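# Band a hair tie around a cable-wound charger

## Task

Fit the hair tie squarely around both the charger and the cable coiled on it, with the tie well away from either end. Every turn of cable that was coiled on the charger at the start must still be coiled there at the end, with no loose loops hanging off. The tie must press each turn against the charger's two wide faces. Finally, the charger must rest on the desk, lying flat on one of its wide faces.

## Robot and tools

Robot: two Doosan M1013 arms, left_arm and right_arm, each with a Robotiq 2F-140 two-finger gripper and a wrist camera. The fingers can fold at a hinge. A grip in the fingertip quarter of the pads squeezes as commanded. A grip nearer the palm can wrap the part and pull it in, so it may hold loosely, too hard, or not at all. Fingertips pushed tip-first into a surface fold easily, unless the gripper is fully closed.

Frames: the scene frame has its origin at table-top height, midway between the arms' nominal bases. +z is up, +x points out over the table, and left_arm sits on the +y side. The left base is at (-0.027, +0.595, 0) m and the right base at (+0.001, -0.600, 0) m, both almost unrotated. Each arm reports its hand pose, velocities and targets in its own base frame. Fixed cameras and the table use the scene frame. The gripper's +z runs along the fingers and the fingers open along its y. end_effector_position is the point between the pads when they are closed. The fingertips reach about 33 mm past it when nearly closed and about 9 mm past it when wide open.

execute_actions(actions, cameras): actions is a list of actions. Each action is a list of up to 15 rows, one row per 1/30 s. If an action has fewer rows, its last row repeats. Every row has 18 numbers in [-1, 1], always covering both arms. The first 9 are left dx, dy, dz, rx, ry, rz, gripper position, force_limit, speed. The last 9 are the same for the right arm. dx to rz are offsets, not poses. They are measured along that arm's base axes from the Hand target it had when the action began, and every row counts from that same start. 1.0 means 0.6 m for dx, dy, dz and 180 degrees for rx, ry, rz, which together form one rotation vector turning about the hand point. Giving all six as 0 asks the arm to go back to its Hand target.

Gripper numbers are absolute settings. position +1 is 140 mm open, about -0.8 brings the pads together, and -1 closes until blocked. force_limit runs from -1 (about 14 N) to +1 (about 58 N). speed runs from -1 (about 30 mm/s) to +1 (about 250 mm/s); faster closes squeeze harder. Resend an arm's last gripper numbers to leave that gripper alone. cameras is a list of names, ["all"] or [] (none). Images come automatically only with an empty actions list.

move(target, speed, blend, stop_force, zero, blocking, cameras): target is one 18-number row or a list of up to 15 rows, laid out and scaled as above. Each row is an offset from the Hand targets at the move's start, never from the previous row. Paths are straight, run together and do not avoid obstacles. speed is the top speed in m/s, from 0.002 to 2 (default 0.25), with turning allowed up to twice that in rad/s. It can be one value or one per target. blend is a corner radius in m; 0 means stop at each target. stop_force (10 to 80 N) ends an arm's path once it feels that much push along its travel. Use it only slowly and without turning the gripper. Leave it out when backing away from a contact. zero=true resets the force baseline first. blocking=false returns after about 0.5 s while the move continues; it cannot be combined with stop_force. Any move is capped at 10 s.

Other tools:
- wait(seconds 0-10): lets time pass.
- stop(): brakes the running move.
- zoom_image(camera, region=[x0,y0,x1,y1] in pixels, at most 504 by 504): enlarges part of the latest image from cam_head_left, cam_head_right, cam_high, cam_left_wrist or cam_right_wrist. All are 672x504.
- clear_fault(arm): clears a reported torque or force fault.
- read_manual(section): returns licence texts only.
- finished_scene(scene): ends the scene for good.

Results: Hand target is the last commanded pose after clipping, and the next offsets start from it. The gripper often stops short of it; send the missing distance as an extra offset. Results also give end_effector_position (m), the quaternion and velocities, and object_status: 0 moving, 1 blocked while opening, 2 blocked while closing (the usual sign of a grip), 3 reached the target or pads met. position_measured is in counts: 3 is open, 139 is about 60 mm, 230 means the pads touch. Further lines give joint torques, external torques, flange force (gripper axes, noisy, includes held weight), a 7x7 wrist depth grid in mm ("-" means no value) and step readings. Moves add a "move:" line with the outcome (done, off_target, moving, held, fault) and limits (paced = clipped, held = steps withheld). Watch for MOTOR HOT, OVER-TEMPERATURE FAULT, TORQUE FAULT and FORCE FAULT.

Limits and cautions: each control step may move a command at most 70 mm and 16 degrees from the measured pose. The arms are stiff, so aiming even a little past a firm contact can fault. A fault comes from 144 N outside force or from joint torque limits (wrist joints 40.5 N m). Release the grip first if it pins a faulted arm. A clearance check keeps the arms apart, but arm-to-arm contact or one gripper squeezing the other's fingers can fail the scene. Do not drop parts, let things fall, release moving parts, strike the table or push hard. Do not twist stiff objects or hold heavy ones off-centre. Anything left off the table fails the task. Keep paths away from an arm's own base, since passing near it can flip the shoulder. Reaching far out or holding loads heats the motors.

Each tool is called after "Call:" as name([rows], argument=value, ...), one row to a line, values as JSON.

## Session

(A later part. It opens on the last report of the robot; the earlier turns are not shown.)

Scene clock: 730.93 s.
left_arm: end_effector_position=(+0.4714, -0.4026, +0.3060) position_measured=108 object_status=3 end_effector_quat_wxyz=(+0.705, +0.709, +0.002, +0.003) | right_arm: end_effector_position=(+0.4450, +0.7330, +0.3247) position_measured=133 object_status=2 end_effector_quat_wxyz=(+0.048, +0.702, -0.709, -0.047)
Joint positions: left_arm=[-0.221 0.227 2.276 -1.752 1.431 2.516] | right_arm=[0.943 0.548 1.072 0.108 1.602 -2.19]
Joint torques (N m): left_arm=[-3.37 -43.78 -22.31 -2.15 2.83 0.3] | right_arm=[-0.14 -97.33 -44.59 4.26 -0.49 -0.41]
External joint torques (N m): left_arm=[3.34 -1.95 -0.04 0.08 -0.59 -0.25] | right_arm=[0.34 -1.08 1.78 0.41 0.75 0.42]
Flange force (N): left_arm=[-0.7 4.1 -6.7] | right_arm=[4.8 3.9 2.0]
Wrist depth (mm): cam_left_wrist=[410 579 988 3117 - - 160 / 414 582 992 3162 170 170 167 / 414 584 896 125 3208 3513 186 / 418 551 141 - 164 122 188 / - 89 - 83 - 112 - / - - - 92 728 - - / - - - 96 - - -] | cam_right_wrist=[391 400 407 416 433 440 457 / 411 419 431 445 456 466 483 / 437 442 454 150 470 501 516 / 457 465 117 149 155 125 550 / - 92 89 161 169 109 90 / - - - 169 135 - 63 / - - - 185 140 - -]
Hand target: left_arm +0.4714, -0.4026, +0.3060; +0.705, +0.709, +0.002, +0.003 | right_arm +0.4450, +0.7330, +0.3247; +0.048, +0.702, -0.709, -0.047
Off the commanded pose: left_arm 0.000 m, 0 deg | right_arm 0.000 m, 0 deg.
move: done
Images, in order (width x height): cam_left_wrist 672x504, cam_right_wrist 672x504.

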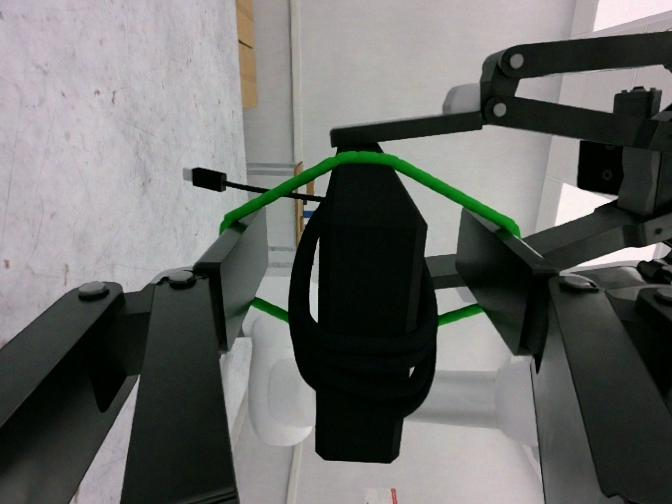

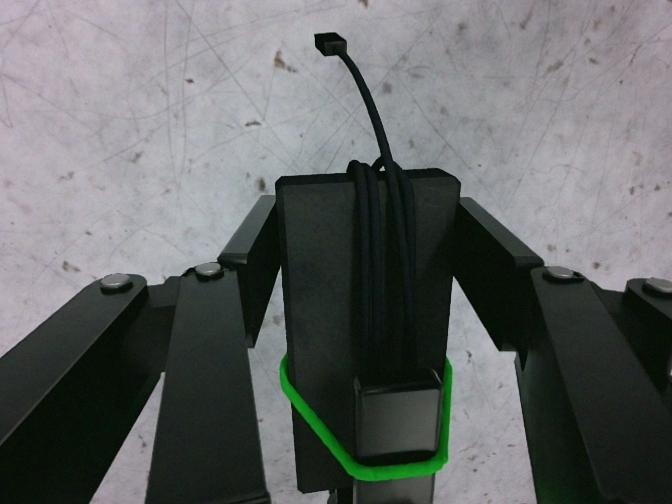

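Call:
move(target=[0,0,0,0,0,0,-0.3,-1,-1,0,0,0,0,0,0,-1,0,-1], cameras=["cam_left_wrist","cam_right_wrist"])

Scene clock: 745.67 s.
left_arm: end_effector_position=(+0.4714, -0.4026, +0.3060) position_measured=167 object_status=0 end_effector_quat_wxyz=(+0.705, +0.709, +0.002, +0.003) | right_arm: end_effector_position=(+0.4450, +0.7330, +0.3247) position_measured=133 object_status=2 end_effector_quat_wxyz=(+0.048, +0.702, -0.709, -0.047)
Joint positions: left_arm=[-0.221 0.227 2.276 -1.752 1.431 2.516] | right_arm=[0.943 0.548 1.072 0.108 1.602 -2.19]
Joint torques (N m): left_arm=[-3.63 -44.3 -22.88 -2.27 2.83 0.35] | right_arm=[0.78 -96.68 -44.58 4.64 -0.67 -0.44]
External joint torques (N m): left_arm=[3.62 -1.51 0.29 0.17 -0.58 -0.3] | right_arm=[-0.52 -1.04 2.02 0.02 0.93 0.44]
Flange force (N): left_arm=[-0.5 3.3 -7.5] | right_arm=[5.7 3.3 2.0]
Wrist depth (mm): cam_left_wrist=[408 573 950 - - 160 159 / 415 575 988 181 171 169 168 / 415 582 878 104 - 3751 184 / 417 584 802 - 114 198 187 / - - 90 83 - 92 - / - - - 85 - - - / - - - 96 - - -] | cam_right_wrist=[390 399 407 414 427 440 455 / 411 421 432 441 452 467 481 / 433 444 449 150 469 499 518 / 460 464 117 149 155 126 548 / - 92 89 160 165 109 90 / - - - 157 159 - 63 / - - - 168 191 - -]
Hand target: left_arm +0.4714, -0.4026, +0.3060; +0.705, +0.709, +0.002, +0.003 | right_arm +0.4450, +0.7330, +0.3247; +0.048, +0.702, -0.709, -0.047
Off the commanded pose: left_arm 0.000 m, 0 deg | right_arm 0.000 m, 0 deg.
move: done
Images, in order (width x height): cam_left_wrist 672x504, cam_right_wrist 672x504.

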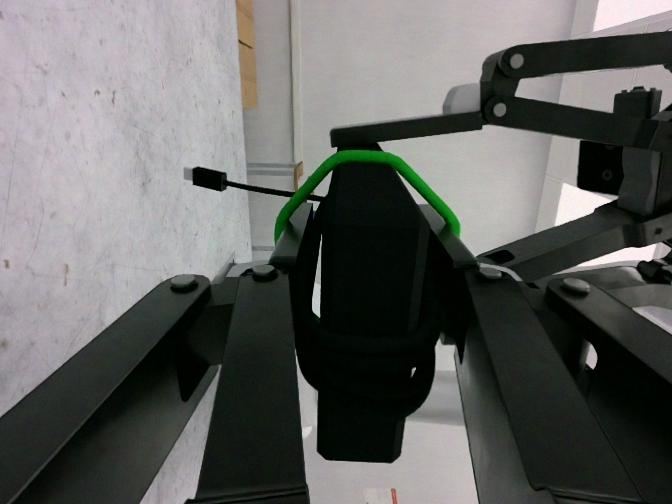

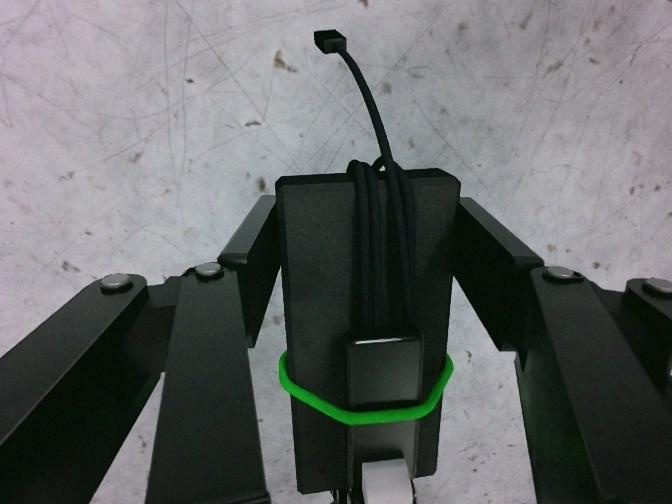

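Call:
move([
  [0,0,0,0,0,0,-0.37,-1,-1,0,0,0,0,0,0,-1,0,-1],
  [0,0.028,0,0,0,0,-0.37,-1,-1,0,0,0,0,0,0,-1,0,-1],
], speed=0.03, cameras=["cam_left_wrist","cam_right_wrist"])

Scene clock: 750.43 s.
left_arm: end_effector_position=(+0.4714, -0.3858, +0.3060) position_measured=176 object_status=3 end_effector_quat_wxyz=(+0.705, +0.709, +0.002, +0.003) | right_arm: end_effector_position=(+0.4450, +0.7330, +0.3247) position_measured=133 object_status=2 end_effector_quat_wxyz=(+0.048, +0.702, -0.709, -0.047)
Joint positions: left_arm=[-0.186 0.224 2.28 -1.724 1.452 2.513] | right_arm=[0.943 0.548 1.072 0.108 1.602 -2.19]
Joint torques (N m): left_arm=[-2.13 -43.99 -22.66 -2.39 2.97 0.34] | right_arm=[-0.91 -96.62 -42.85 3.78 0.57 -0.44]
External joint torques (N m): left_arm=[2.04 -1.27 0.55 0.38 -0.72 -0.29] | right_arm=[0.82 -1.12 0.26 0.87 -0.31 0.45]
Flange force (N): left_arm=[-1.5 2.8 -4.4] | right_arm=[1.7 2.8 1.2]
Wrist depth (mm): cam_left_wrist=[413 586 966 - - 176 181 / 414 582 946 3405 187 185 183 / 414 581 971 106 130 - 194 / 417 587 805 97 107 209 210 / 399 - 94 100 99 94 - / - - - 110 - - - / - - - - - - -] | cam_right_wrist=[395 399 407 422 430 440 453 / 410 425 431 441 457 472 480 / 436 445 448 150 465 503 516 / 460 465 118 149 155 126 546 / - 92 88 160 169 108 90 / - - - 162 165 - 64 / - - - 173 178 - -]
Hand target: left_arm +0.4714, -0.3858, +0.3060; +0.705, +0.709, +0.002, +0.003 | right_arm +0.4450, +0.7330, +0.3247; +0.048, +0.702, -0.709, -0.047
Off the commanded pose: left_arm 0.000 m, 0 deg | right_arm 0.000 m, 0 deg.
move: done
Images, in order (width x height): cam_left_wrist 672x504, cam_right_wrist 672x504.

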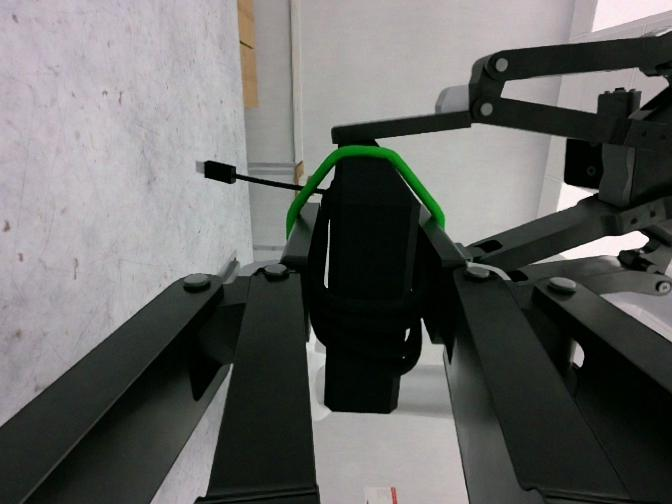

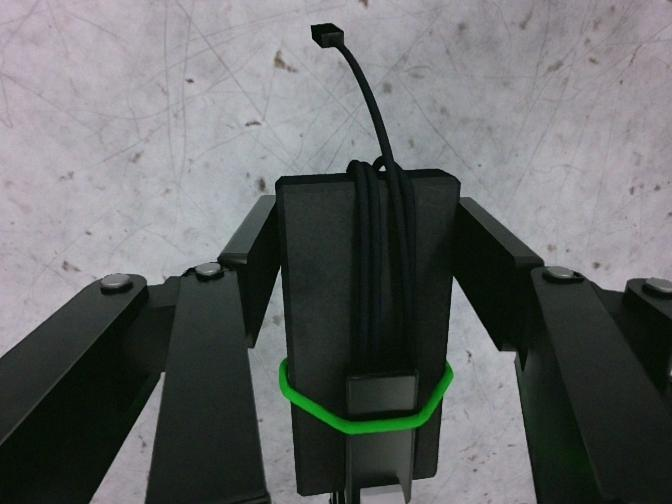

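Call:
move(target=[0,0.017,0,0,0,0,-0.37,-1,-1,0,0,0,0,0,0,-1,0,-1], speed=0.03, cameras=["cam_right_wrist"])

Call:
move(target=[0,0.017,0,0,0,0,-0.37,-1,-1,0,0,0,0,0,0,-1,0,-1], speed=0.03, cameras=["cam_left_wrist","cam_right_wrist"])

Scene clock: 754.83 s.
left_arm: end_effector_position=(+0.4714, -0.3756, +0.3060) position_measured=176 object_status=3 end_effector_quat_wxyz=(+0.705, +0.709, +0.002, +0.003) | right_arm: end_effector_position=(+0.4450, +0.7330, +0.3247) position_measured=133 object_status=2 end_effector_quat_wxyz=(+0.048, +0.702, -0.709, -0.047)
Joint positions: left_arm=[-0.165 0.223 2.281 -1.707 1.464 2.512] | right_arm=[0.943 0.548 1.072 0.108 1.602 -2.19]
Joint torques (N m): left_arm=[-0.37 -44.07 -22.55 -2.37 3.1 0.35] | right_arm=[-1.58 -96.19 -42.48 3.56 0.75 -0.43]
External joint torques (N m): left_arm=[0.29 -1.08 0.26 0.37 -0.85 -0.3] | right_arm=[1.54 -0.46 0.25 1.05 -0.5 0.44]
Flange force (N): left_arm=[-1.5 2.7 -0.4] | right_arm=[0.3 2.9 1.5]
Wrist depth (mm): cam_left_wrist=[413 578 1001 2991 - 186 183 / 413 584 - 199 193 195 193 / 417 581 975 107 - - 202 / 416 586 805 111 112 216 221 / 403 - 94 113 - 94 - / - - - 793 - - - / - - - 3628 - - -] | cam_right_wrist=[390 398 412 419 432 442 455 / 412 420 432 441 457 466 484 / 434 445 451 150 467 496 515 / 457 464 118 149 155 125 544 / - 92 89 160 169 108 90 / - - - 167 166 - 63 / - - - 175 177 - -]
Hand target: left_arm +0.4714, -0.3756, +0.3060; +0.705, +0.709, +0.002, +0.003 | right_arm +0.4450, +0.7330, +0.3247; +0.048, +0.702, -0.709, -0.047
Off the commanded pose: left_arm 0.000 m, 0 deg | right_arm 0.000 m, 0 deg.
move: done
Images, in order (width x height): cam_right_wrist 672x504.

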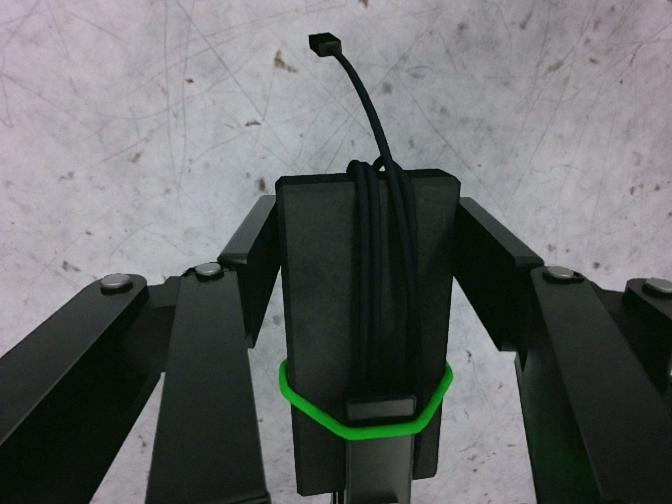

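Scene clock: 755.60 s.
left_arm: end_effector_position=(+0.4714, -0.3654, +0.3060) position_measured=176 object_status=3 end_effector_quat_wxyz=(+0.705, +0.709, +0.002, +0.003) | right_arm: end_effector_position=(+0.4450, +0.7330, +0.3247) position_measured=133 object_status=2 end_effector_quat_wxyz=(+0.048, +0.702, -0.709, -0.047)
Joint positions: left_arm=[-0.143 0.222 2.283 -1.689 1.477 2.511] | right_arm=[0.943 0.548 1.072 0.108 1.602 -2.19]
Joint torques (N m): left_arm=[-0.62 -44.08 -22.51 -2.37 3.04 0.37] | right_arm=[-1.74 -96.42 -42.32 3.41 1.06 -0.45]
External joint torques (N m): left_arm=[0.63 -0.9 0.51 0.43 -0.8 -0.32] | right_arm=[2 -1.13 -0.15 1.23 -0.79 0.46]
Flange force (N): left_arm=[-1.6 2.3 -1.3] | right_arm=[0.3 3.6 1.4]
Wrist depth (mm): cam_left_wrist=[412 575 975 - - 193 193 / 415 584 1101 5147 202 203 201 / 412 584 966 155 159 - 213 / 414 584 811 114 118 229 232 / 398 - 94 118 124 94 456 / - - - 851 - - - / - - - 3353 - - -] | cam_right_wrist=[390 398 412 420 434 441 455 / 411 422 431 439 455 465 480 / 432 443 450 150 465 500 515 / 460 463 118 149 155 125 544 / - 92 89 160 168 108 90 / - - - 168 176 - 63 / - - - 174 177 - -]
Hand target: left_arm +0.4714, -0.3654, +0.3060; +0.705, +0.709, +0.002, +0.003 | right_arm +0.4450, +0.7330, +0.3247; +0.048, +0.702, -0.709, -0.047
Off the commanded pose: left_arm 0.000 m, 0 deg | right_arm 0.000 m, 0 deg.
move: done
Images, in order (width x height): cam_left_wrist 672x504, cam_right_wrist 672x504.

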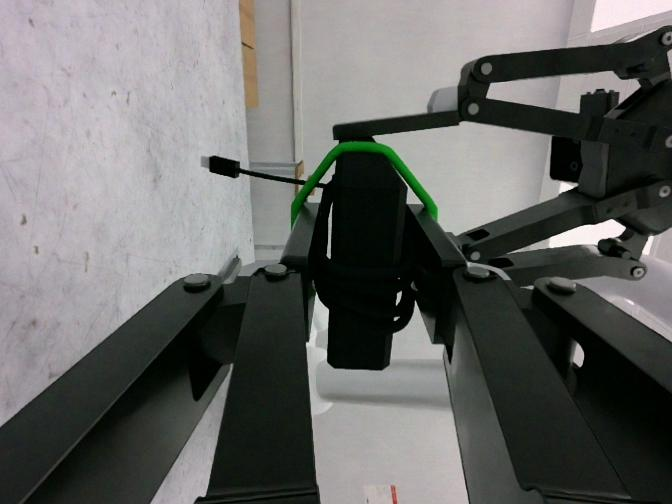

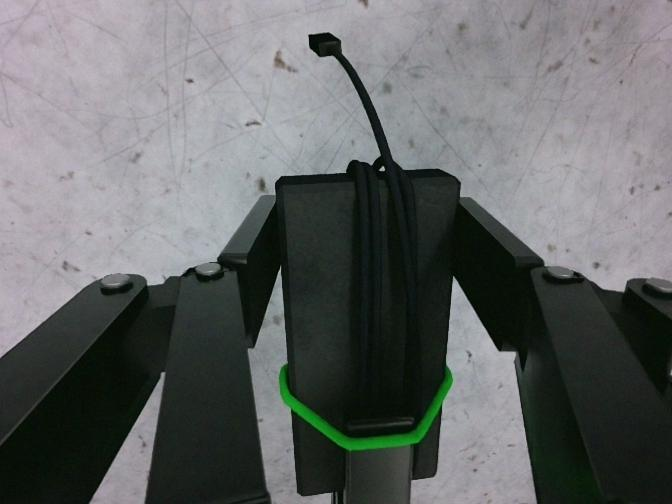

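Call:
move(target=[0,0.015,0,0,0,0,-0.37,-1,-1,0,0,0,0,0,0,-1,0,-1], speed=0.02, cameras=["cam_right_wrist"])

Call:
move(target=[0,0.2,0,0,0,0,-0.37,-1,-1,0,0,0,0,0,0,-1,0,-1], speed=0.06, cameras=["cam_left_wrist","cam_right_wrist"])

Call:
zoom_image(camera="cam_right_wrist", region=[220, 130, 520, 504])

Call:
zoom_image(camera="cam_left_wrist", region=[270, 90, 470, 290])

Scene clock: 761.30 s.
left_arm: end_effector_position=(+0.4714, -0.3564, +0.3060) position_measured=176 object_status=3 end_effector_quat_wxyz=(+0.705, +0.709, +0.002, +0.003) | right_arm: end_effector_position=(+0.4450, +0.7330, +0.3247) position_measured=133 object_status=2 end_effector_quat_wxyz=(+0.048, +0.702, -0.709, -0.047)
Joint positions: left_arm=[-0.124 0.221 2.284 -1.674 1.488 2.51] | right_arm=[0.943 0.548 1.072 0.108 1.602 -2.19]
Joint torques (N m): left_arm=[-0.91 -43.82 -22.64 -2.5 3.06 0.43] | right_arm=[-1.54 -96.51 -42.22 3.43 1.05 -0.42]
External joint torques (N m): left_arm=[0.78 -0.9 0.8 0.61 -0.81 -0.38] | right_arm=[1.6 -1.26 -0.37 1.21 -0.79 0.42]
Flange force (N): left_arm=[-2.1 2.2 -1.9] | right_arm=[0.2 3.0 1.0]
Wrist depth (mm): cam_left_wrist=[413 581 997 - - 206 203 / 414 579 946 3458 212 212 209 / 414 589 966 122 - - 220 / 420 590 802 124 124 237 245 / 399 - 94 136 - 94 444 / - - - 855 - - - / - - - - - - -] | cam_right_wrist=[394 398 409 420 432 441 452 / 411 420 432 437 453 467 483 / 436 445 454 148 470 497 512 / 463 463 117 149 155 126 543 / - 92 88 161 167 109 90 / - - - 172 180 - 63 / - - - 174 176 - -]
Hand target: left_arm +0.4714, -0.3564, +0.3060; +0.705, +0.709, +0.002, +0.003 | right_arm +0.4450, +0.7330, +0.3247; +0.048, +0.702, -0.709, -0.047
Off the commanded pose: left_arm 0.000 m, 0 deg | right_arm 0.000 m, 0 deg.
move: done
Images, in order (width x height): cam_right_wrist 672x504.

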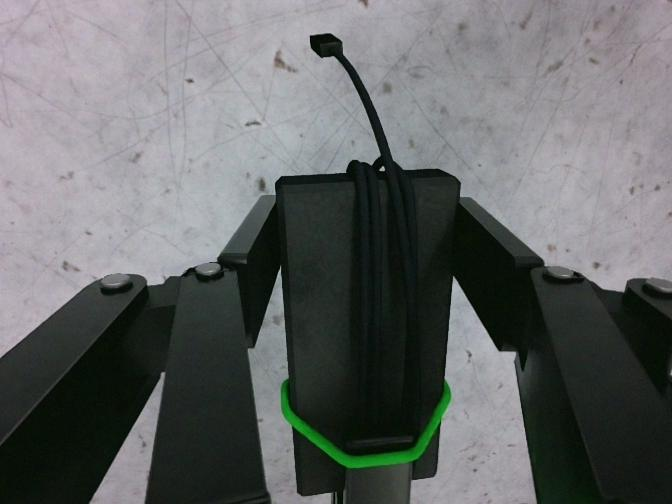

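Scene clock: 763.63 s.
left_arm: end_effector_position=(+0.4714, -0.2364, +0.3060) position_measured=176 object_status=3 end_effector_quat_wxyz=(+0.705, +0.709, +0.002, +0.003) | right_arm: end_effector_position=(+0.4450, +0.7330, +0.3247) position_measured=133 object_status=2 end_effector_quat_wxyz=(+0.048, +0.702, -0.709, -0.047)
Joint positions: left_arm=[0.13 0.233 2.267 -1.469 1.64 2.505] | right_arm=[0.943 0.548 1.072 0.108 1.602 -2.19]
Joint torques (N m): left_arm=[-3.91 -43.69 -21.86 -1.7 2.73 0.41] | right_arm=[0.33 -96.88 -44.29 4.51 -0.2 -0.45]
External joint torques (N m): left_arm=[3.89 -1.74 0.42 0.3 -0.49 -0.37] | right_arm=[-0.29 -0.58 1.81 0.13 0.46 0.46]
Flange force (N): left_arm=[-3.7 3.3 -7.4] | right_arm=[4.7 3.0 2.5]
Wrist depth (mm): cam_left_wrist=[410 572 1107 3074 - - 2802 / 411 578 979 - 3458 320 302 / 418 587 966 237 3353 338 327 / 416 589 808 139 139 730 520 / 401 - 94 950 - 94 - / - - - - - - - / - - - - - - -] | cam_right_wrist=[392 398 410 420 430 442 454 / 409 422 432 444 451 467 483 / 436 445 450 151 469 500 518 / 458 465 118 148 155 126 550 / - 92 88 161 169 108 90 / - - - 174 183 - 63 / - - - 191 199 - -]
Hand target: left_arm +0.4714, -0.2364, +0.3060; +0.705, +0.709, +0.002, +0.003 | right_arm +0.4450, +0.7330, +0.3247; +0.048, +0.702, -0.709, -0.047
Off the commanded pose: left_arm 0.000 m, 0 deg | right_arm 0.000 m, 0 deg.
move: done
Images, in order (width x height): cam_left_wrist 672x504, cam_right_wrist 672x504.

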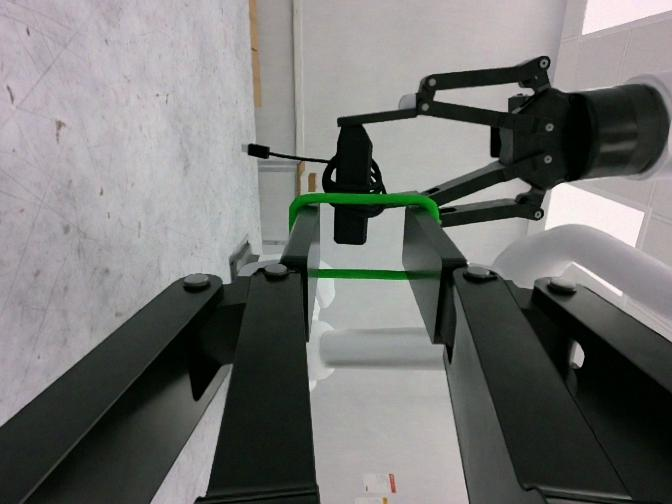

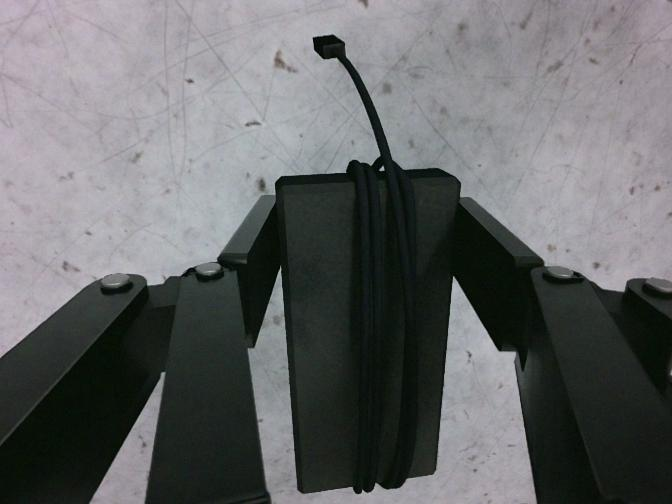

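Scaled by 1.348 from the camera's 672x504 image, which has a finer 960x720 frame.

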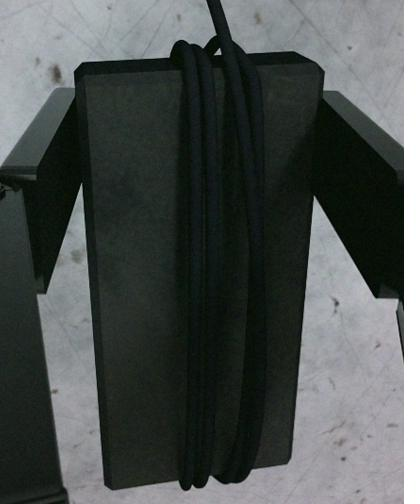

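Scaled by 2.520 from the camera's 672x504 image, which has a finer 960x720 frame.

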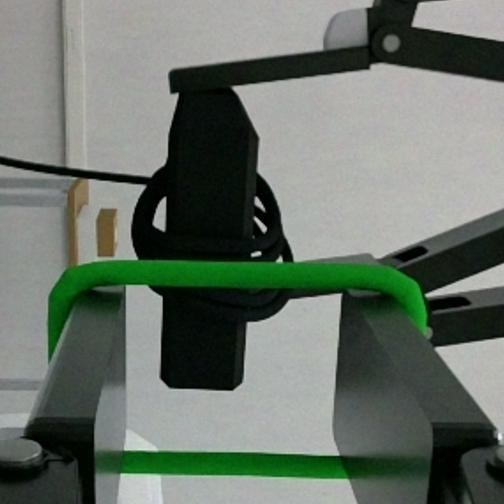

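Call:
move([
  [-0.0033,0,0,0,0,0,-0.22,-1,-1,0,0,0,0,0,0,-1,0,-1],
  [-0.0033,-0.125,0,0,0,0,-0.22,-1,-1,0,0,0,0,0,0,-1,0,-1],
], speed=0.04, cameras=["cam_left_wrist","cam_right_wrist"])

Call:
zoom_image(camera="cam_left_wrist", region=[200, 120, 520, 420])

Scene clock: 789.60 s.
left_arm: end_effector_position=(+0.4695, -0.3114, +0.3060) position_measured=157 object_status=3 end_effector_quat_wxyz=(+0.705, +0.709, +0.002, +0.003) | right_arm: end_effector_position=(+0.4450, +0.7330, +0.3247) position_measured=133 object_status=2 end_effector_quat_wxyz=(+0.048, +0.702, -0.709, -0.047)
Joint positions: left_arm=[-0.029 0.219 2.288 -1.597 1.545 2.507] | right_arm=[0.943 0.548 1.072 0.108 1.602 -2.19]
Joint torques (N m): left_arm=[-3.13 -42.61 -22.14 -1.87 2.72 0.34] | right_arm=[0.36 -96.99 -44.39 4.51 -0.26 -0.45]
External joint torques (N m): left_arm=[3.04 -1.57 0.43 0.16 -0.49 -0.29] | right_arm=[-0.41 -0.25 1.98 0.12 0.52 0.46]
Flange force (N): left_arm=[-2.4 3.1 -6.1] | right_arm=[4.7 2.7 2.7]
Wrist depth (mm): cam_left_wrist=[411 579 1069 - - 247 2766 / 411 578 966 3458 256 254 250 / 415 587 865 163 285 268 259 / 418 586 122 171 145 287 489 / - - 90 926 - 91 - / - - - 958 - - - / - - - 3513 - - -] | cam_right_wrist=[391 400 410 417 432 437 454 / 410 423 433 441 454 466 479 / 432 445 453 150 469 500 516 / 458 465 117 149 155 125 547 / - 92 88 161 170 109 90 / - - - 174 183 - 63 / - - - 188 200 - -]
Hand target: left_arm +0.4695, -0.3114, +0.3060; +0.705, +0.709, +0.002, +0.003 | right_arm +0.4450, +0.7330, +0.3247; +0.048, +0.702, -0.709, -0.047
Off the commanded pose: left_arm 0.000 m, 0 deg | right_arm 0.000 m, 0 deg.
move: done
Images, in order (width x height): cam_left_wrist 672x504, cam_right_wrist 672x504.

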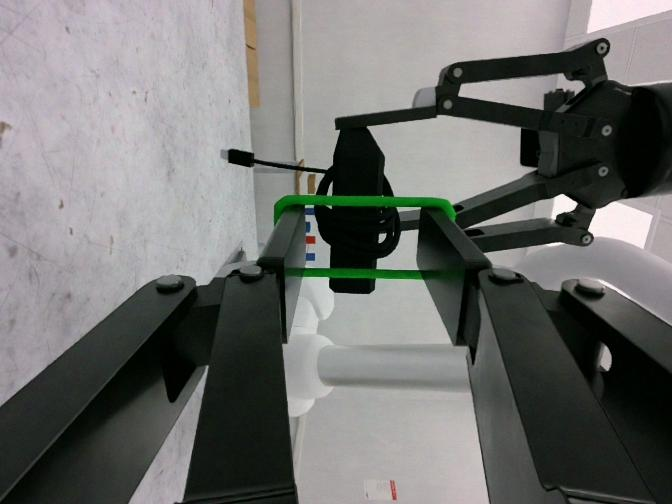

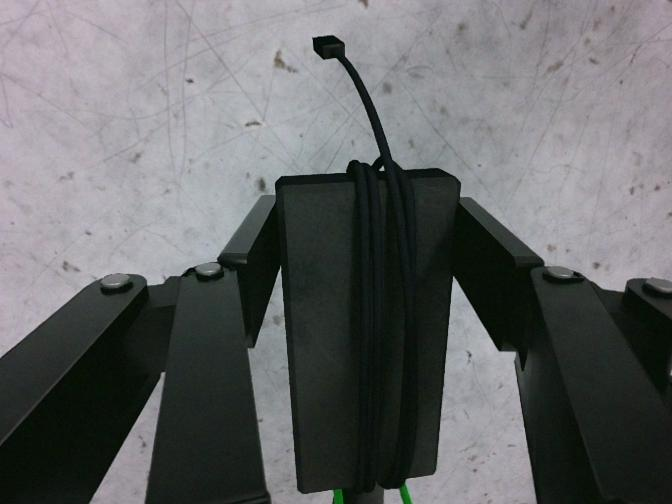

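Scaled by 1.575 from the camera's 672x504 image, which has a finer 960x720 frame.

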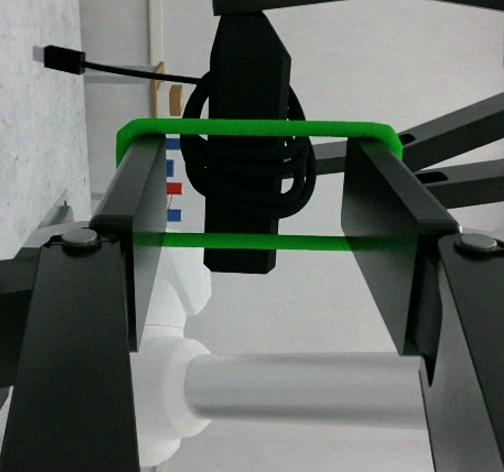

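Call:
move(target=[0,-0.036,0,0,0,0,-0.22,-1,-1,0,0,0,0,0,0,-1,0,-1], speed=0.03, cameras=["cam_left_wrist","cam_right_wrist"])

Call:
zoom_image(camera="cam_left_wrist", region=[200, 120, 520, 420])

Scene clock: 793.67 s.
left_arm: end_effector_position=(+0.4694, -0.3330, +0.3060) position_measured=157 object_status=3 end_effector_quat_wxyz=(+0.705, +0.709, +0.002, +0.003) | right_arm: end_effector_position=(+0.4450, +0.7330, +0.3247) position_measured=133 object_status=2 end_effector_quat_wxyz=(+0.048, +0.702, -0.709, -0.047)
Joint positions: left_arm=[-0.075 0.218 2.289 -1.634 1.518 2.509] | right_arm=[0.943 0.548 1.072 0.108 1.602 -2.19]
Joint torques (N m): left_arm=[-2.98 -42.19 -22.41 -2.13 2.77 0.43] | right_arm=[1.12 -96.87 -44.7 4.8 -0.58 -0.49]
External joint torques (N m): left_arm=[3.02 -2.12 0.64 0.34 -0.53 -0.38] | right_arm=[-1.19 -0.4 2.25 -0.16 0.83 0.5]
Flange force (N): left_arm=[-3.1 4.2 -6.5] | right_arm=[5.8 2.4 2.5]
Wrist depth (mm): cam_left_wrist=[411 576 962 3117 3117 224 227 / 417 586 954 3303 234 240 231 / 411 587 875 143 6323 251 242 / 418 584 111 150 145 261 444 / - - 90 934 - 91 - / - - - 934 - - - / - - - 2766 - - -] | cam_right_wrist=[391 401 407 418 429 437 459 / 410 422 432 439 455 465 482 / 436 445 452 150 467 497 512 / 460 462 118 149 155 126 547 / - 92 88 161 169 109 90 / - - - 174 183 - 63 / - - - 187 195 - -]
Hand target: left_arm +0.4695, -0.3330, +0.3060; +0.705, +0.709, +0.002, +0.003 | right_arm +0.4450, +0.7330, +0.3247; +0.048, +0.702, -0.709, -0.047
Off the commanded pose: left_arm 0.000 m, 0 deg | right_arm 0.000 m, 0 deg.
move: done
Images, in order (width x height): cam_left_wrist 672x504, cam_right_wrist 672x504.

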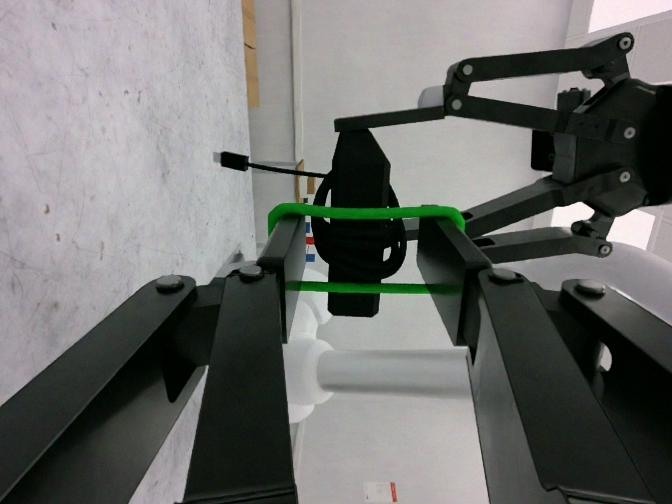

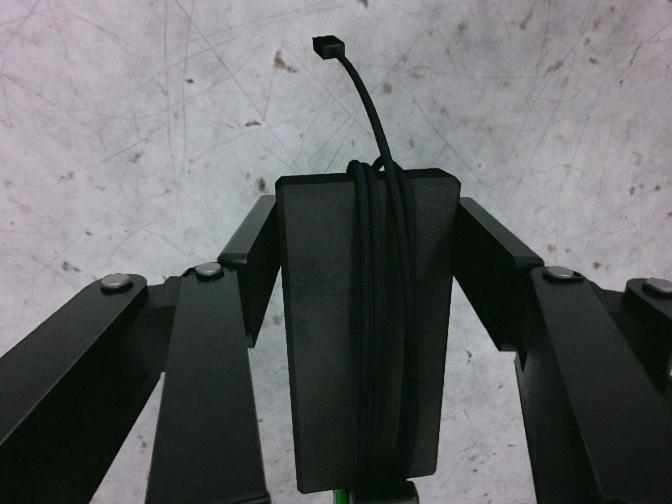

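Scaled by 1.575 from the camera's 672x504 image, which has a finer 960x720 frame.

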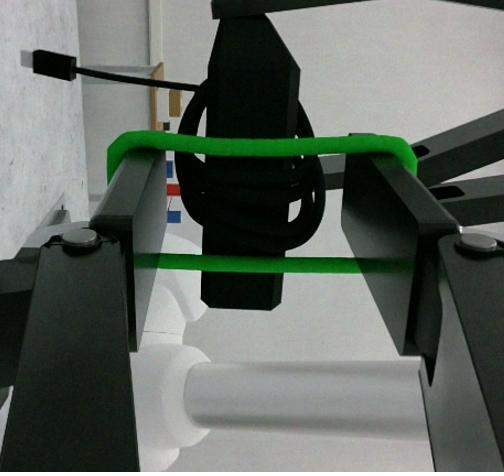

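Call:
move(target=[0,-0.015,0,0,0,0,-0.22,-1,-1,0,0,0,0,0,0,-1,0,-1], speed=0.03)

Call:
move(target=[0,0.12,0,0,0,0,-0.22,-1,-1,0,0,0,0,0,0,-1,0,-1], speed=0.06, cameras=["cam_left_wrist"])

Call:
move(target=[0.0033,0.0,0,0,0,0,0.17,0.3,-1,0,0,0,0,0,0,-1,0,-1], cameras=["cam_left_wrist"])

Call:
zoom_image(camera="cam_left_wrist", region=[200, 120, 560, 420])

Scene clock: 799.17 s.
left_arm: end_effector_position=(+0.4694, -0.3420, +0.3060) position_measured=157 object_status=3 end_effector_quat_wxyz=(+0.705, +0.709, +0.002, +0.003) | right_arm: end_effector_position=(+0.4450, +0.7330, +0.3247) position_measured=133 object_status=2 end_effector_quat_wxyz=(+0.048, +0.702, -0.709, -0.047)
Joint positions: left_arm=[-0.094 0.218 2.288 -1.649 1.506 2.509] | right_arm=[0.943 0.548 1.072 0.108 1.602 -2.19]
Joint torques (N m): left_arm=[-4.33 -42.45 -22.46 -2.2 2.7 0.39] | right_arm=[0.84 -96.68 -44.47 4.72 -0.47 -0.45]
External joint torques (N m): left_arm=[4.41 -1.93 0.58 0.36 -0.46 -0.34] | right_arm=[-0.86 -0.9 1.94 -0.07 0.73 0.46]
Flange force (N): left_arm=[-2.3 3.9 -9.6] | right_arm=[5.7 2.8 2.2]
Wrist depth (mm): cam_left_wrist=[412 573 1080 3208 3117 215 215 / 411 587 971 224 226 226 222 / 437 586 962 135 2874 245 233 / 419 584 111 136 144 252 456 / - - 90 896 - 90 - / - - - 885 - - - / - - - - - - -] | cam_right_wrist=[392 400 410 417 430 442 457 / 410 422 431 441 454 465 484 / 434 445 451 148 469 499 515 / 458 463 117 149 155 125 541 / - 92 88 161 169 108 90 / - - - 174 182 - 64 / - - - 187 192 - -]
Hand target: left_arm +0.4695, -0.3420, +0.3060; +0.705, +0.709, +0.002, +0.003 | right_arm +0.4450, +0.7330, +0.3247; +0.048, +0.702, -0.709, -0.047
Off the commanded pose: left_arm 0.000 m, 0 deg | right_arm 0.000 m, 0 deg.
move: done

Scene clock: 800.70 s.
left_arm: end_effector_position=(+0.4694, -0.2700, +0.3060) position_measured=157 object_status=3 end_effector_quat_wxyz=(+0.705, +0.709, +0.002, +0.003) | right_arm: end_effector_position=(+0.4450, +0.7330, +0.3247) position_measured=133 object_status=2 end_effector_quat_wxyz=(+0.048, +0.702, -0.709, -0.047)
Joint positions: left_arm=[0.06 0.223 2.281 -1.526 1.598 2.506] | right_arm=[0.943 0.548 1.072 0.108 1.602 -2.19]
Joint torques (N m): left_arm=[-4.5 -42.7 -21.82 -1.93 2.74 0.36] | right_arm=[0.56 -96.96 -44.3 4.53 -0.25 -0.45]
External joint torques (N m): left_arm=[4.43 -1.82 0.32 0.39 -0.5 -0.32] | right_arm=[-0.84 -0.66 1.73 0.11 0.5 0.46]
Flange force (N): left_arm=[-3.2 3.5 -9.1] | right_arm=[5.0 2.4 2.2]
Wrist depth (mm): cam_left_wrist=[412 576 954 - - - 2487 / 418 579 958 - 295 290 280 / 414 586 861 202 - 308 296 / 416 582 111 1141 136 618 514 / - - 90 954 - 90 - / - - - 878 - - - / - - - - - - -] | cam_right_wrist=[392 403 414 416 432 445 455 / 411 419 431 445 451 468 485 / 435 443 452 148 465 500 514 / 463 466 117 149 155 125 546 / - 92 89 161 169 108 90 / - - - 174 183 - 63 / - - - 189 198 - -]
Hand target: left_arm +0.4695, -0.2700, +0.3060; +0.705, +0.709, +0.002, +0.003 | right_arm +0.4450, +0.7330, +0.3247; +0.048, +0.702, -0.709, -0.047
Off the commanded pose: left_arm 0.000 m, 0 deg | right_arm 0.000 m, 0 deg.
move: done
Images, in order (width x height): cam_left_wrist 672x504.

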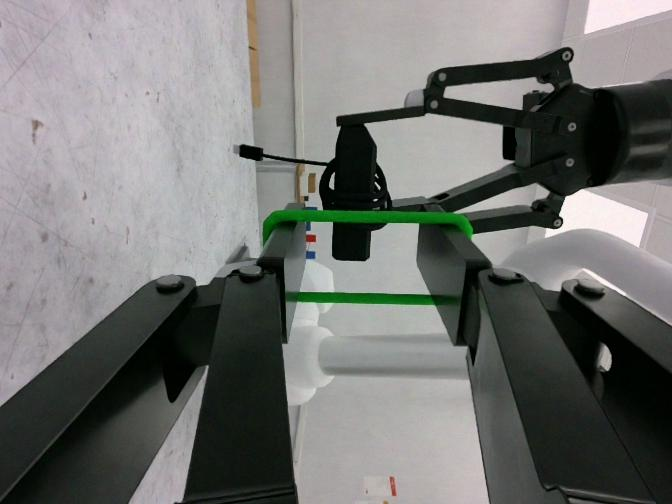

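Scene clock: 801.97 s.
left_arm: end_effector_position=(+0.4714, -0.2700, +0.3061) position_measured=108 object_status=0 end_effector_quat_wxyz=(+0.705, +0.709, +0.002, +0.003) | right_arm: end_effector_position=(+0.4450, +0.7330, +0.3247) position_measured=133 object_status=2 end_effector_quat_wxyz=(+0.048, +0.702, -0.709, -0.047)
Joint positions: left_arm=[0.06 0.226 2.278 -1.526 1.598 2.505] | right_arm=[0.943 0.548 1.072 0.108 1.602 -2.19]
Joint torques (N m): left_arm=[-2.82 -43.03 -21.8 -1.75 2.71 0.42] | right_arm=[0.45 -97.41 -44.33 4.52 -0.27 -0.41]
External joint torques (N m): left_arm=[2.72 -1.69 0.3 0.21 -0.49 -0.37] | right_arm=[-0.31 -0.54 1.73 0.14 0.54 0.41]
Flange force (N): left_arm=[-2.8 3.5 -5.2] | right_arm=[4.5 2.7 2.2]
Wrist depth (mm): cam_left_wrist=[410 581 1069 - 2912 280 2068 / 412 581 992 - 288 290 279 / 415 586 971 204 3816 306 299 / 415 553 141 218 148 131 511 / - 89 1020 979 848 112 - / - - 3883 1085 868 - - / - - - - - - -] | cam_right_wrist=[393 398 410 416 430 441 451 / 408 421 429 444 457 466 483 / 438 441 452 148 468 500 517 / 461 464 118 149 155 126 547 / - 92 89 161 170 108 90 / - - - 175 183 - 63 / - - - 189 199 - -]
Hand target: left_arm +0.4714, -0.2700, +0.3060; +0.705, +0.709, +0.002, +0.003 | right_arm +0.4450, +0.7330, +0.3247; +0.048, +0.702, -0.709, -0.047
Off the commanded pose: left_arm 0.000 m, 0 deg | right_arm 0.000 m, 0 deg.
move: done
Images, in order (width x height): cam_left_wrist 672x504.

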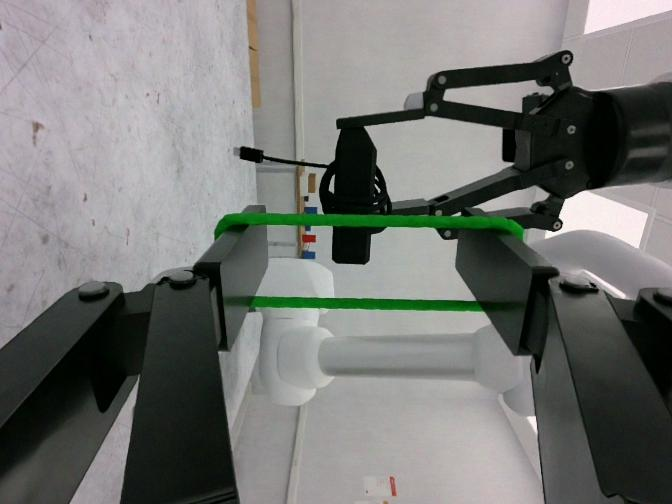

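Scaled by 1.400 from the camera's 672x504 image, which has a finer 960x720 frame.

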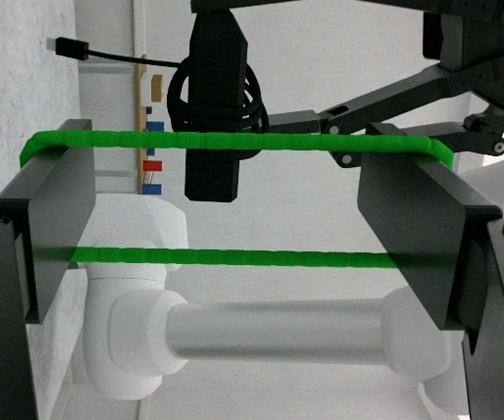

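Call:
move([
  [0.0055,0,0,0,-0.25,0,0.17,0.3,-1,0,0,0,0,0,0,-1,0,-1],
  [0.0055,-0.03,0,0,-0.499,0,0.17,0.3,-1,0,0,0,0,0,0,-1,0,-1],
], speed=0.3, blend=[0.01,0], cameras=["cam_left_wrist"])

Call:
zoom_image(camera="cam_left_wrist", region=[200, 80, 540, 335])

Scene clock: 817.17 s.
left_arm: end_effector_position=(+0.4748, -0.2880, +0.3060) position_measured=108 object_status=3 end_effector_quat_wxyz=(+0.501, +0.500, -0.496, +0.503) | right_arm: end_effector_position=(+0.4450, +0.7330, +0.3247) position_measured=133 object_status=2 end_effector_quat_wxyz=(+0.048, +0.702, -0.709, -0.047)
Joint positions: left_arm=[0.021 0.235 2.277 -1.562 1.586 4.08] | right_arm=[0.943 0.548 1.072 0.108 1.602 -2.19]
Joint torques (N m): left_arm=[-2.71 -43.52 -21.56 -1.84 2.87 0.35] | right_arm=[0.31 -96.99 -44.28 4.51 -0.25 -0.42]
External joint torques (N m): left_arm=[2.72 -2.04 0.01 0.21 -0.64 -0.35] | right_arm=[-0.33 -0.3 1.85 0.12 0.5 0.43]
Flange force (N): left_arm=[4.3 2.5 -5.1] | right_arm=[4.4 2.7 2.5]
Wrist depth (mm): cam_left_wrist=[- - 269 263 255 3303 632 / 2635 - 3162 - 290 3513 714 / - - - 206 278 934 774 / 1925 934 142 826 196 133 922 / - - 631 685 645 112 - / - - 508 517 516 - - / - - 412 414 417 - -] | cam_right_wrist=[389 400 408 416 432 441 451 / 411 421 432 444 456 469 480 / 436 443 455 150 472 495 513 / 459 465 117 149 155 125 552 / - 92 89 161 169 108 90 / - - - 174 183 - 63 / - - - 190 199 - -]
Hand target: left_arm +0.4747, -0.2880, +0.3060; +0.501, +0.500, -0.496, +0.503 | right_arm +0.4450, +0.7330, +0.3247; +0.048, +0.702, -0.709, -0.047
Off the commanded pose: left_arm 0.000 m, 0 deg | right_arm 0.000 m, 0 deg.
move: done
Images, in order (width x height): cam_left_wrist 672x504.

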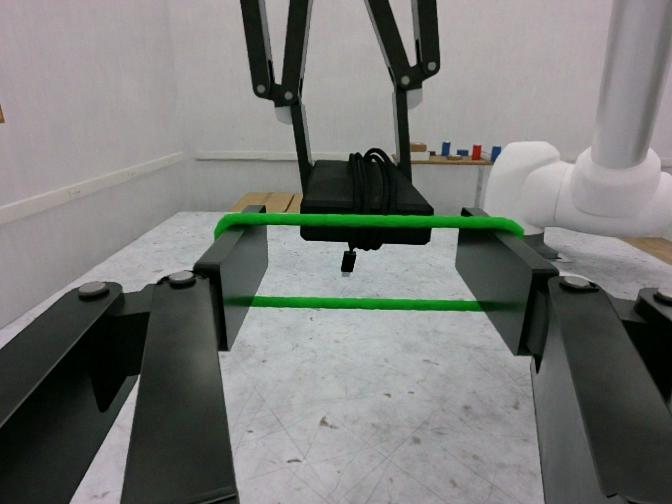

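Scaled by 1.482 from the camera's 672x504 image, which has a finer 960x720 frame.

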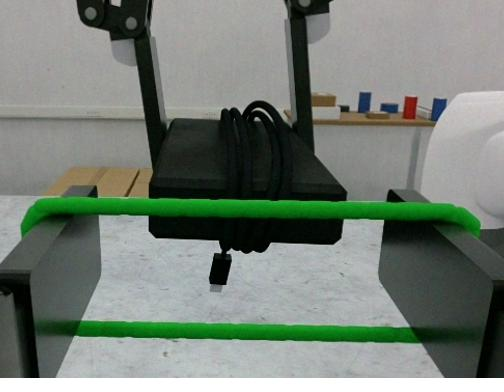

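Call:
move(target=[0,-0.14,0,0,0,0,0.17,0.3,-1,0,0,0,0,0,0,-1,0,-1], speed=0.04, stop_force=25, cameras=["cam_left_wrist","cam_right_wrist"])

Scene clock: 822.60 s.
left_arm: end_effector_position=(+0.4747, -0.3720, +0.3060) position_measured=108 object_status=3 end_effector_quat_wxyz=(+0.501, +0.500, -0.496, +0.503) | right_arm: end_effector_position=(+0.4450, +0.7330, +0.3247) position_measured=133 object_status=2 end_effector_quat_wxyz=(+0.048, +0.702, -0.709, -0.047)
Joint positions: left_arm=[-0.156 0.235 2.277 -1.706 1.482 4.087] | right_arm=[0.943 0.548 1.072 0.108 1.602 -2.19]
Joint torques (N m): left_arm=[-2.96 -44.58 -22.36 -2.28 2.9 0.31] | right_arm=[0.82 -96.62 -44.19 4.65 -0.44 -0.44]
External joint torques (N m): left_arm=[2.93 -1.37 0.57 0.32 -0.65 -0.31] | right_arm=[-0.74 -0.41 1.86 -0.03 0.69 0.45]
Flange force (N): left_arm=[3.0 1.5 -6.1] | right_arm=[4.7 2.3 2.1]
Wrist depth (mm): cam_left_wrist=[- - 189 - 184 - 544 / - 2991 202 - 193 - 663 / - 2766 3117 213 2766 871 726 / 2108 971 133 114 130 131 848 / - - 593 118 118 112 - / - - 512 517 515 - - / - - 414 412 415 - -] | cam_right_wrist=[390 400 410 419 429 445 453 / 409 422 431 441 457 469 484 / 436 448 452 150 467 495 512 / 461 466 117 149 155 126 548 / - 92 88 161 168 108 90 / - - - 174 182 - 63 / - - - 188 192 - -]
Hand target: left_arm +0.4747, -0.3720, +0.3060; +0.501, +0.500, -0.496, +0.503 | right_arm +0.4450, +0.7330, +0.3247; +0.048, +0.702, -0.709, -0.047
Off the commanded pose: left_arm 0.000 m, 0 deg | right_arm 0.000 m, 0 deg.
move: done
Images, in order (width x height): cam_left_wrist 672x504, cam_right_wrist 672x504.

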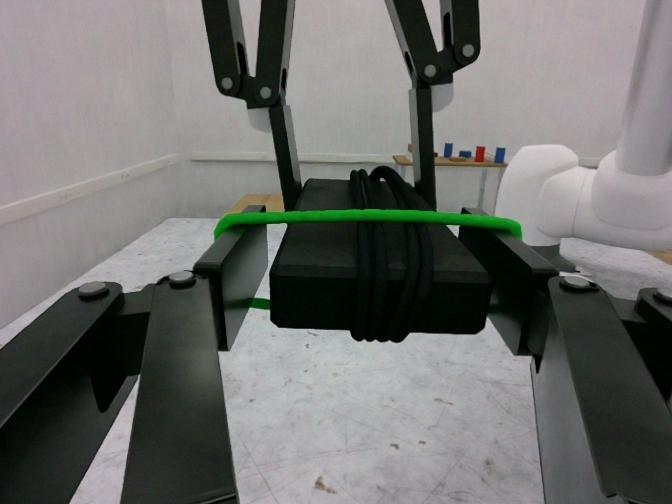

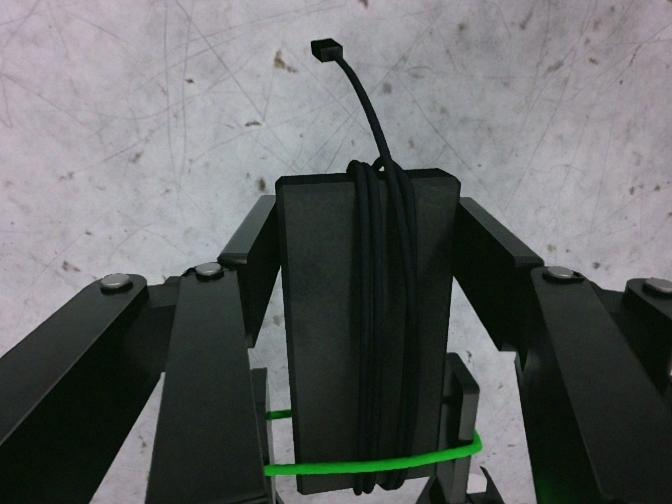

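Next: advance to -.407, roll 90°, advance over the faces.

Call:
move([
  [-0.0055,-0.058,0,0,0,0,0.17,0.3,-1,0,0,0,0,0,0,-1,0,-1],
  [-0.0055,-0.058,0,0,0.25,0,0.17,0.3,-1,0,0,0,0,0,0,-1,0,-1],
  [-0.0055,-0.058,0,0,0.499,0,0.17,0.3,-1,0,0,0,0,0,0,-1,0,-1],
], speed=[0.04,0.15,0.15], cameras=["cam_right_wrist"])

Call:
move(target=[0.0,-0.033,0,0,0,0,0.17,0.3,-1,0,0,0,0,0,0,-1,0,-1], speed=0.03, stop_force=25, cameras=["cam_left_wrist","cam_right_wrist"])

Scene clock: 834.33 s.
left_arm: end_effector_position=(+0.4714, -0.4068, +0.3060) position_measured=108 object_status=3 end_effector_quat_wxyz=(+0.705, +0.709, +0.002, +0.003) | right_arm: end_effector_position=(+0.4450, +0.7330, +0.3247) position_measured=133 object_status=2 end_effector_quat_wxyz=(+0.048, +0.702, -0.709, -0.047)
Joint positions: left_arm=[-0.23 0.228 2.274 -1.759 1.426 2.516] | right_arm=[0.943 0.548 1.072 0.108 1.602 -2.19]
Joint torques (N m): left_arm=[-3.16 -43.91 -22.08 -2.12 2.77 0.22] | right_arm=[-0.21 -97.13 -44.69 4.23 -0.49 -0.39]
External joint torques (N m): left_arm=[3.2 -2 -0.21 0.05 -0.52 -0.17] | right_arm=[0.25 -0.37 2.19 0.41 0.75 0.4]
Flange force (N): left_arm=[-0.5 4.1 -6.4] | right_arm=[4.8 3.6 2.7]
Wrist depth (mm): cam_left_wrist=[411 578 958 - - 156 155 / 411 572 966 179 166 164 163 / 414 584 875 105 3162 - 178 / 416 551 133 - 164 125 184 / - 89 - - - 112 - / - - - 80 705 - - / - - - 93 - - -] | cam_right_wrist=[392 399 406 417 428 444 453 / 413 418 435 443 454 466 484 / 432 442 450 150 470 497 515 / 462 461 117 149 155 125 543 / - 92 89 161 170 108 90 / - - - 165 131 - 63 / - - - 187 139 - -]
Hand target: left_arm +0.4714, -0.4068, +0.3060; +0.705, +0.709, +0.002, +0.003 | right_arm +0.4450, +0.7330, +0.3247; +0.048, +0.702, -0.709, -0.047
Off the commanded pose: left_arm 0.000 m, 0 deg | right_arm 0.000 m, 0 deg.
move: done
Images, in order (width x height): cam_right_wrist 672x504.

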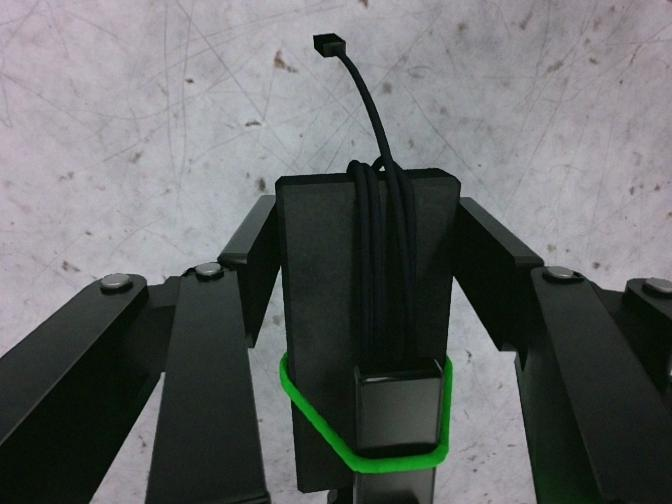

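Scene clock: 835.77 s.
left_arm: end_effector_position=(+0.4714, -0.4266, +0.3060) position_measured=108 object_status=3 end_effector_quat_wxyz=(+0.705, +0.709, +0.002, +0.003) | right_arm: end_effector_position=(+0.4450, +0.7330, +0.3247) position_measured=133 object_status=2 end_effector_quat_wxyz=(+0.048, +0.702, -0.709, -0.047)
Joint positions: left_arm=[-0.27 0.232 2.268 -1.792 1.402 2.519] | right_arm=[0.943 0.548 1.072 0.108 1.602 -2.19]
Joint torques (N m): left_arm=[-4.86 -44.09 -22.34 -1.96 2.75 0.31] | right_arm=[0.51 -97.58 -45.58 4.67 -1.22 -0.41]
External joint torques (N m): left_arm=[4.91 -2.49 -0.25 -0.19 -0.51 -0.26] | right_arm=[-0.68 0.18 3.07 -0.03 1.48 0.42]
Flange force (N): left_arm=[0.1 5.1 -9.6] | right_arm=[6.1 3.1 2.9]
Wrist depth (mm): cam_left_wrist=[409 575 962 - 3353 139 150 / 416 581 962 3255 148 147 2170 / 416 552 903 103 124 - - / 415 555 - - - 124 167 / - 89 - - - 112 - / - - - - - - - / - - - - - - -] | cam_right_wrist=[392 400 408 415 429 445 455 / 410 422 432 445 456 470 479 / 436 445 449 150 466 499 512 / 457 462 118 149 155 126 546 / - 92 89 160 124 108 90 / - - - 135 129 - 63 / - - - 186 138 - -]
Hand target: left_arm +0.4714, -0.4266, +0.3060; +0.705, +0.709, +0.002, +0.003 | right_arm +0.4450, +0.7330, +0.3247; +0.048, +0.702, -0.709, -0.047
Off the commanded pose: left_arm 0.000 m, 0 deg | right_arm 0.000 m, 0 deg.
move: done
Images, in order (width x height): cam_left_wrist 672x504, cam_right_wrist 672x504.

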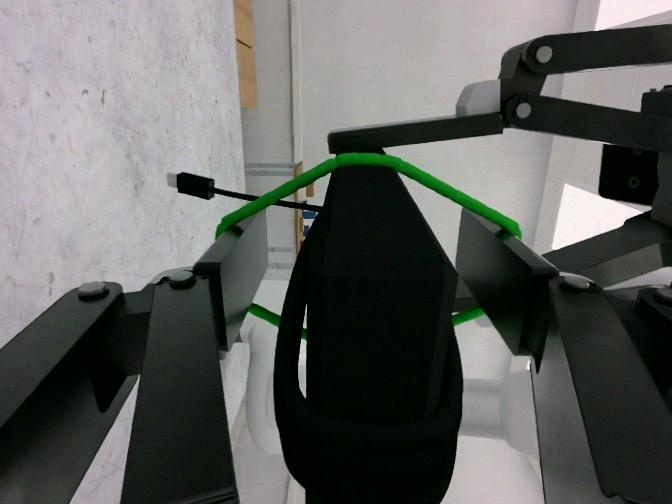

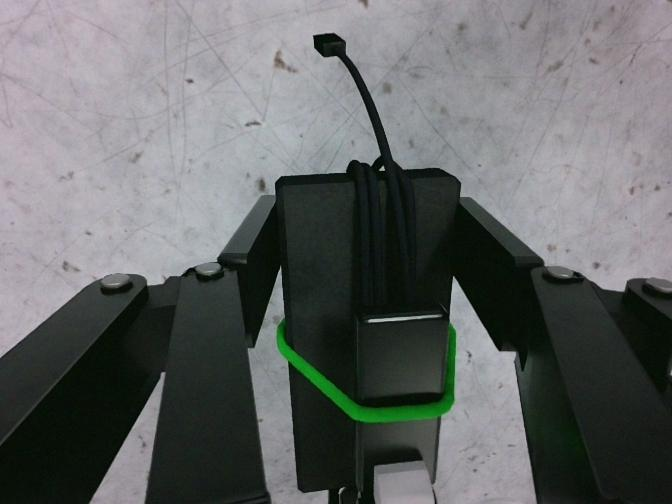

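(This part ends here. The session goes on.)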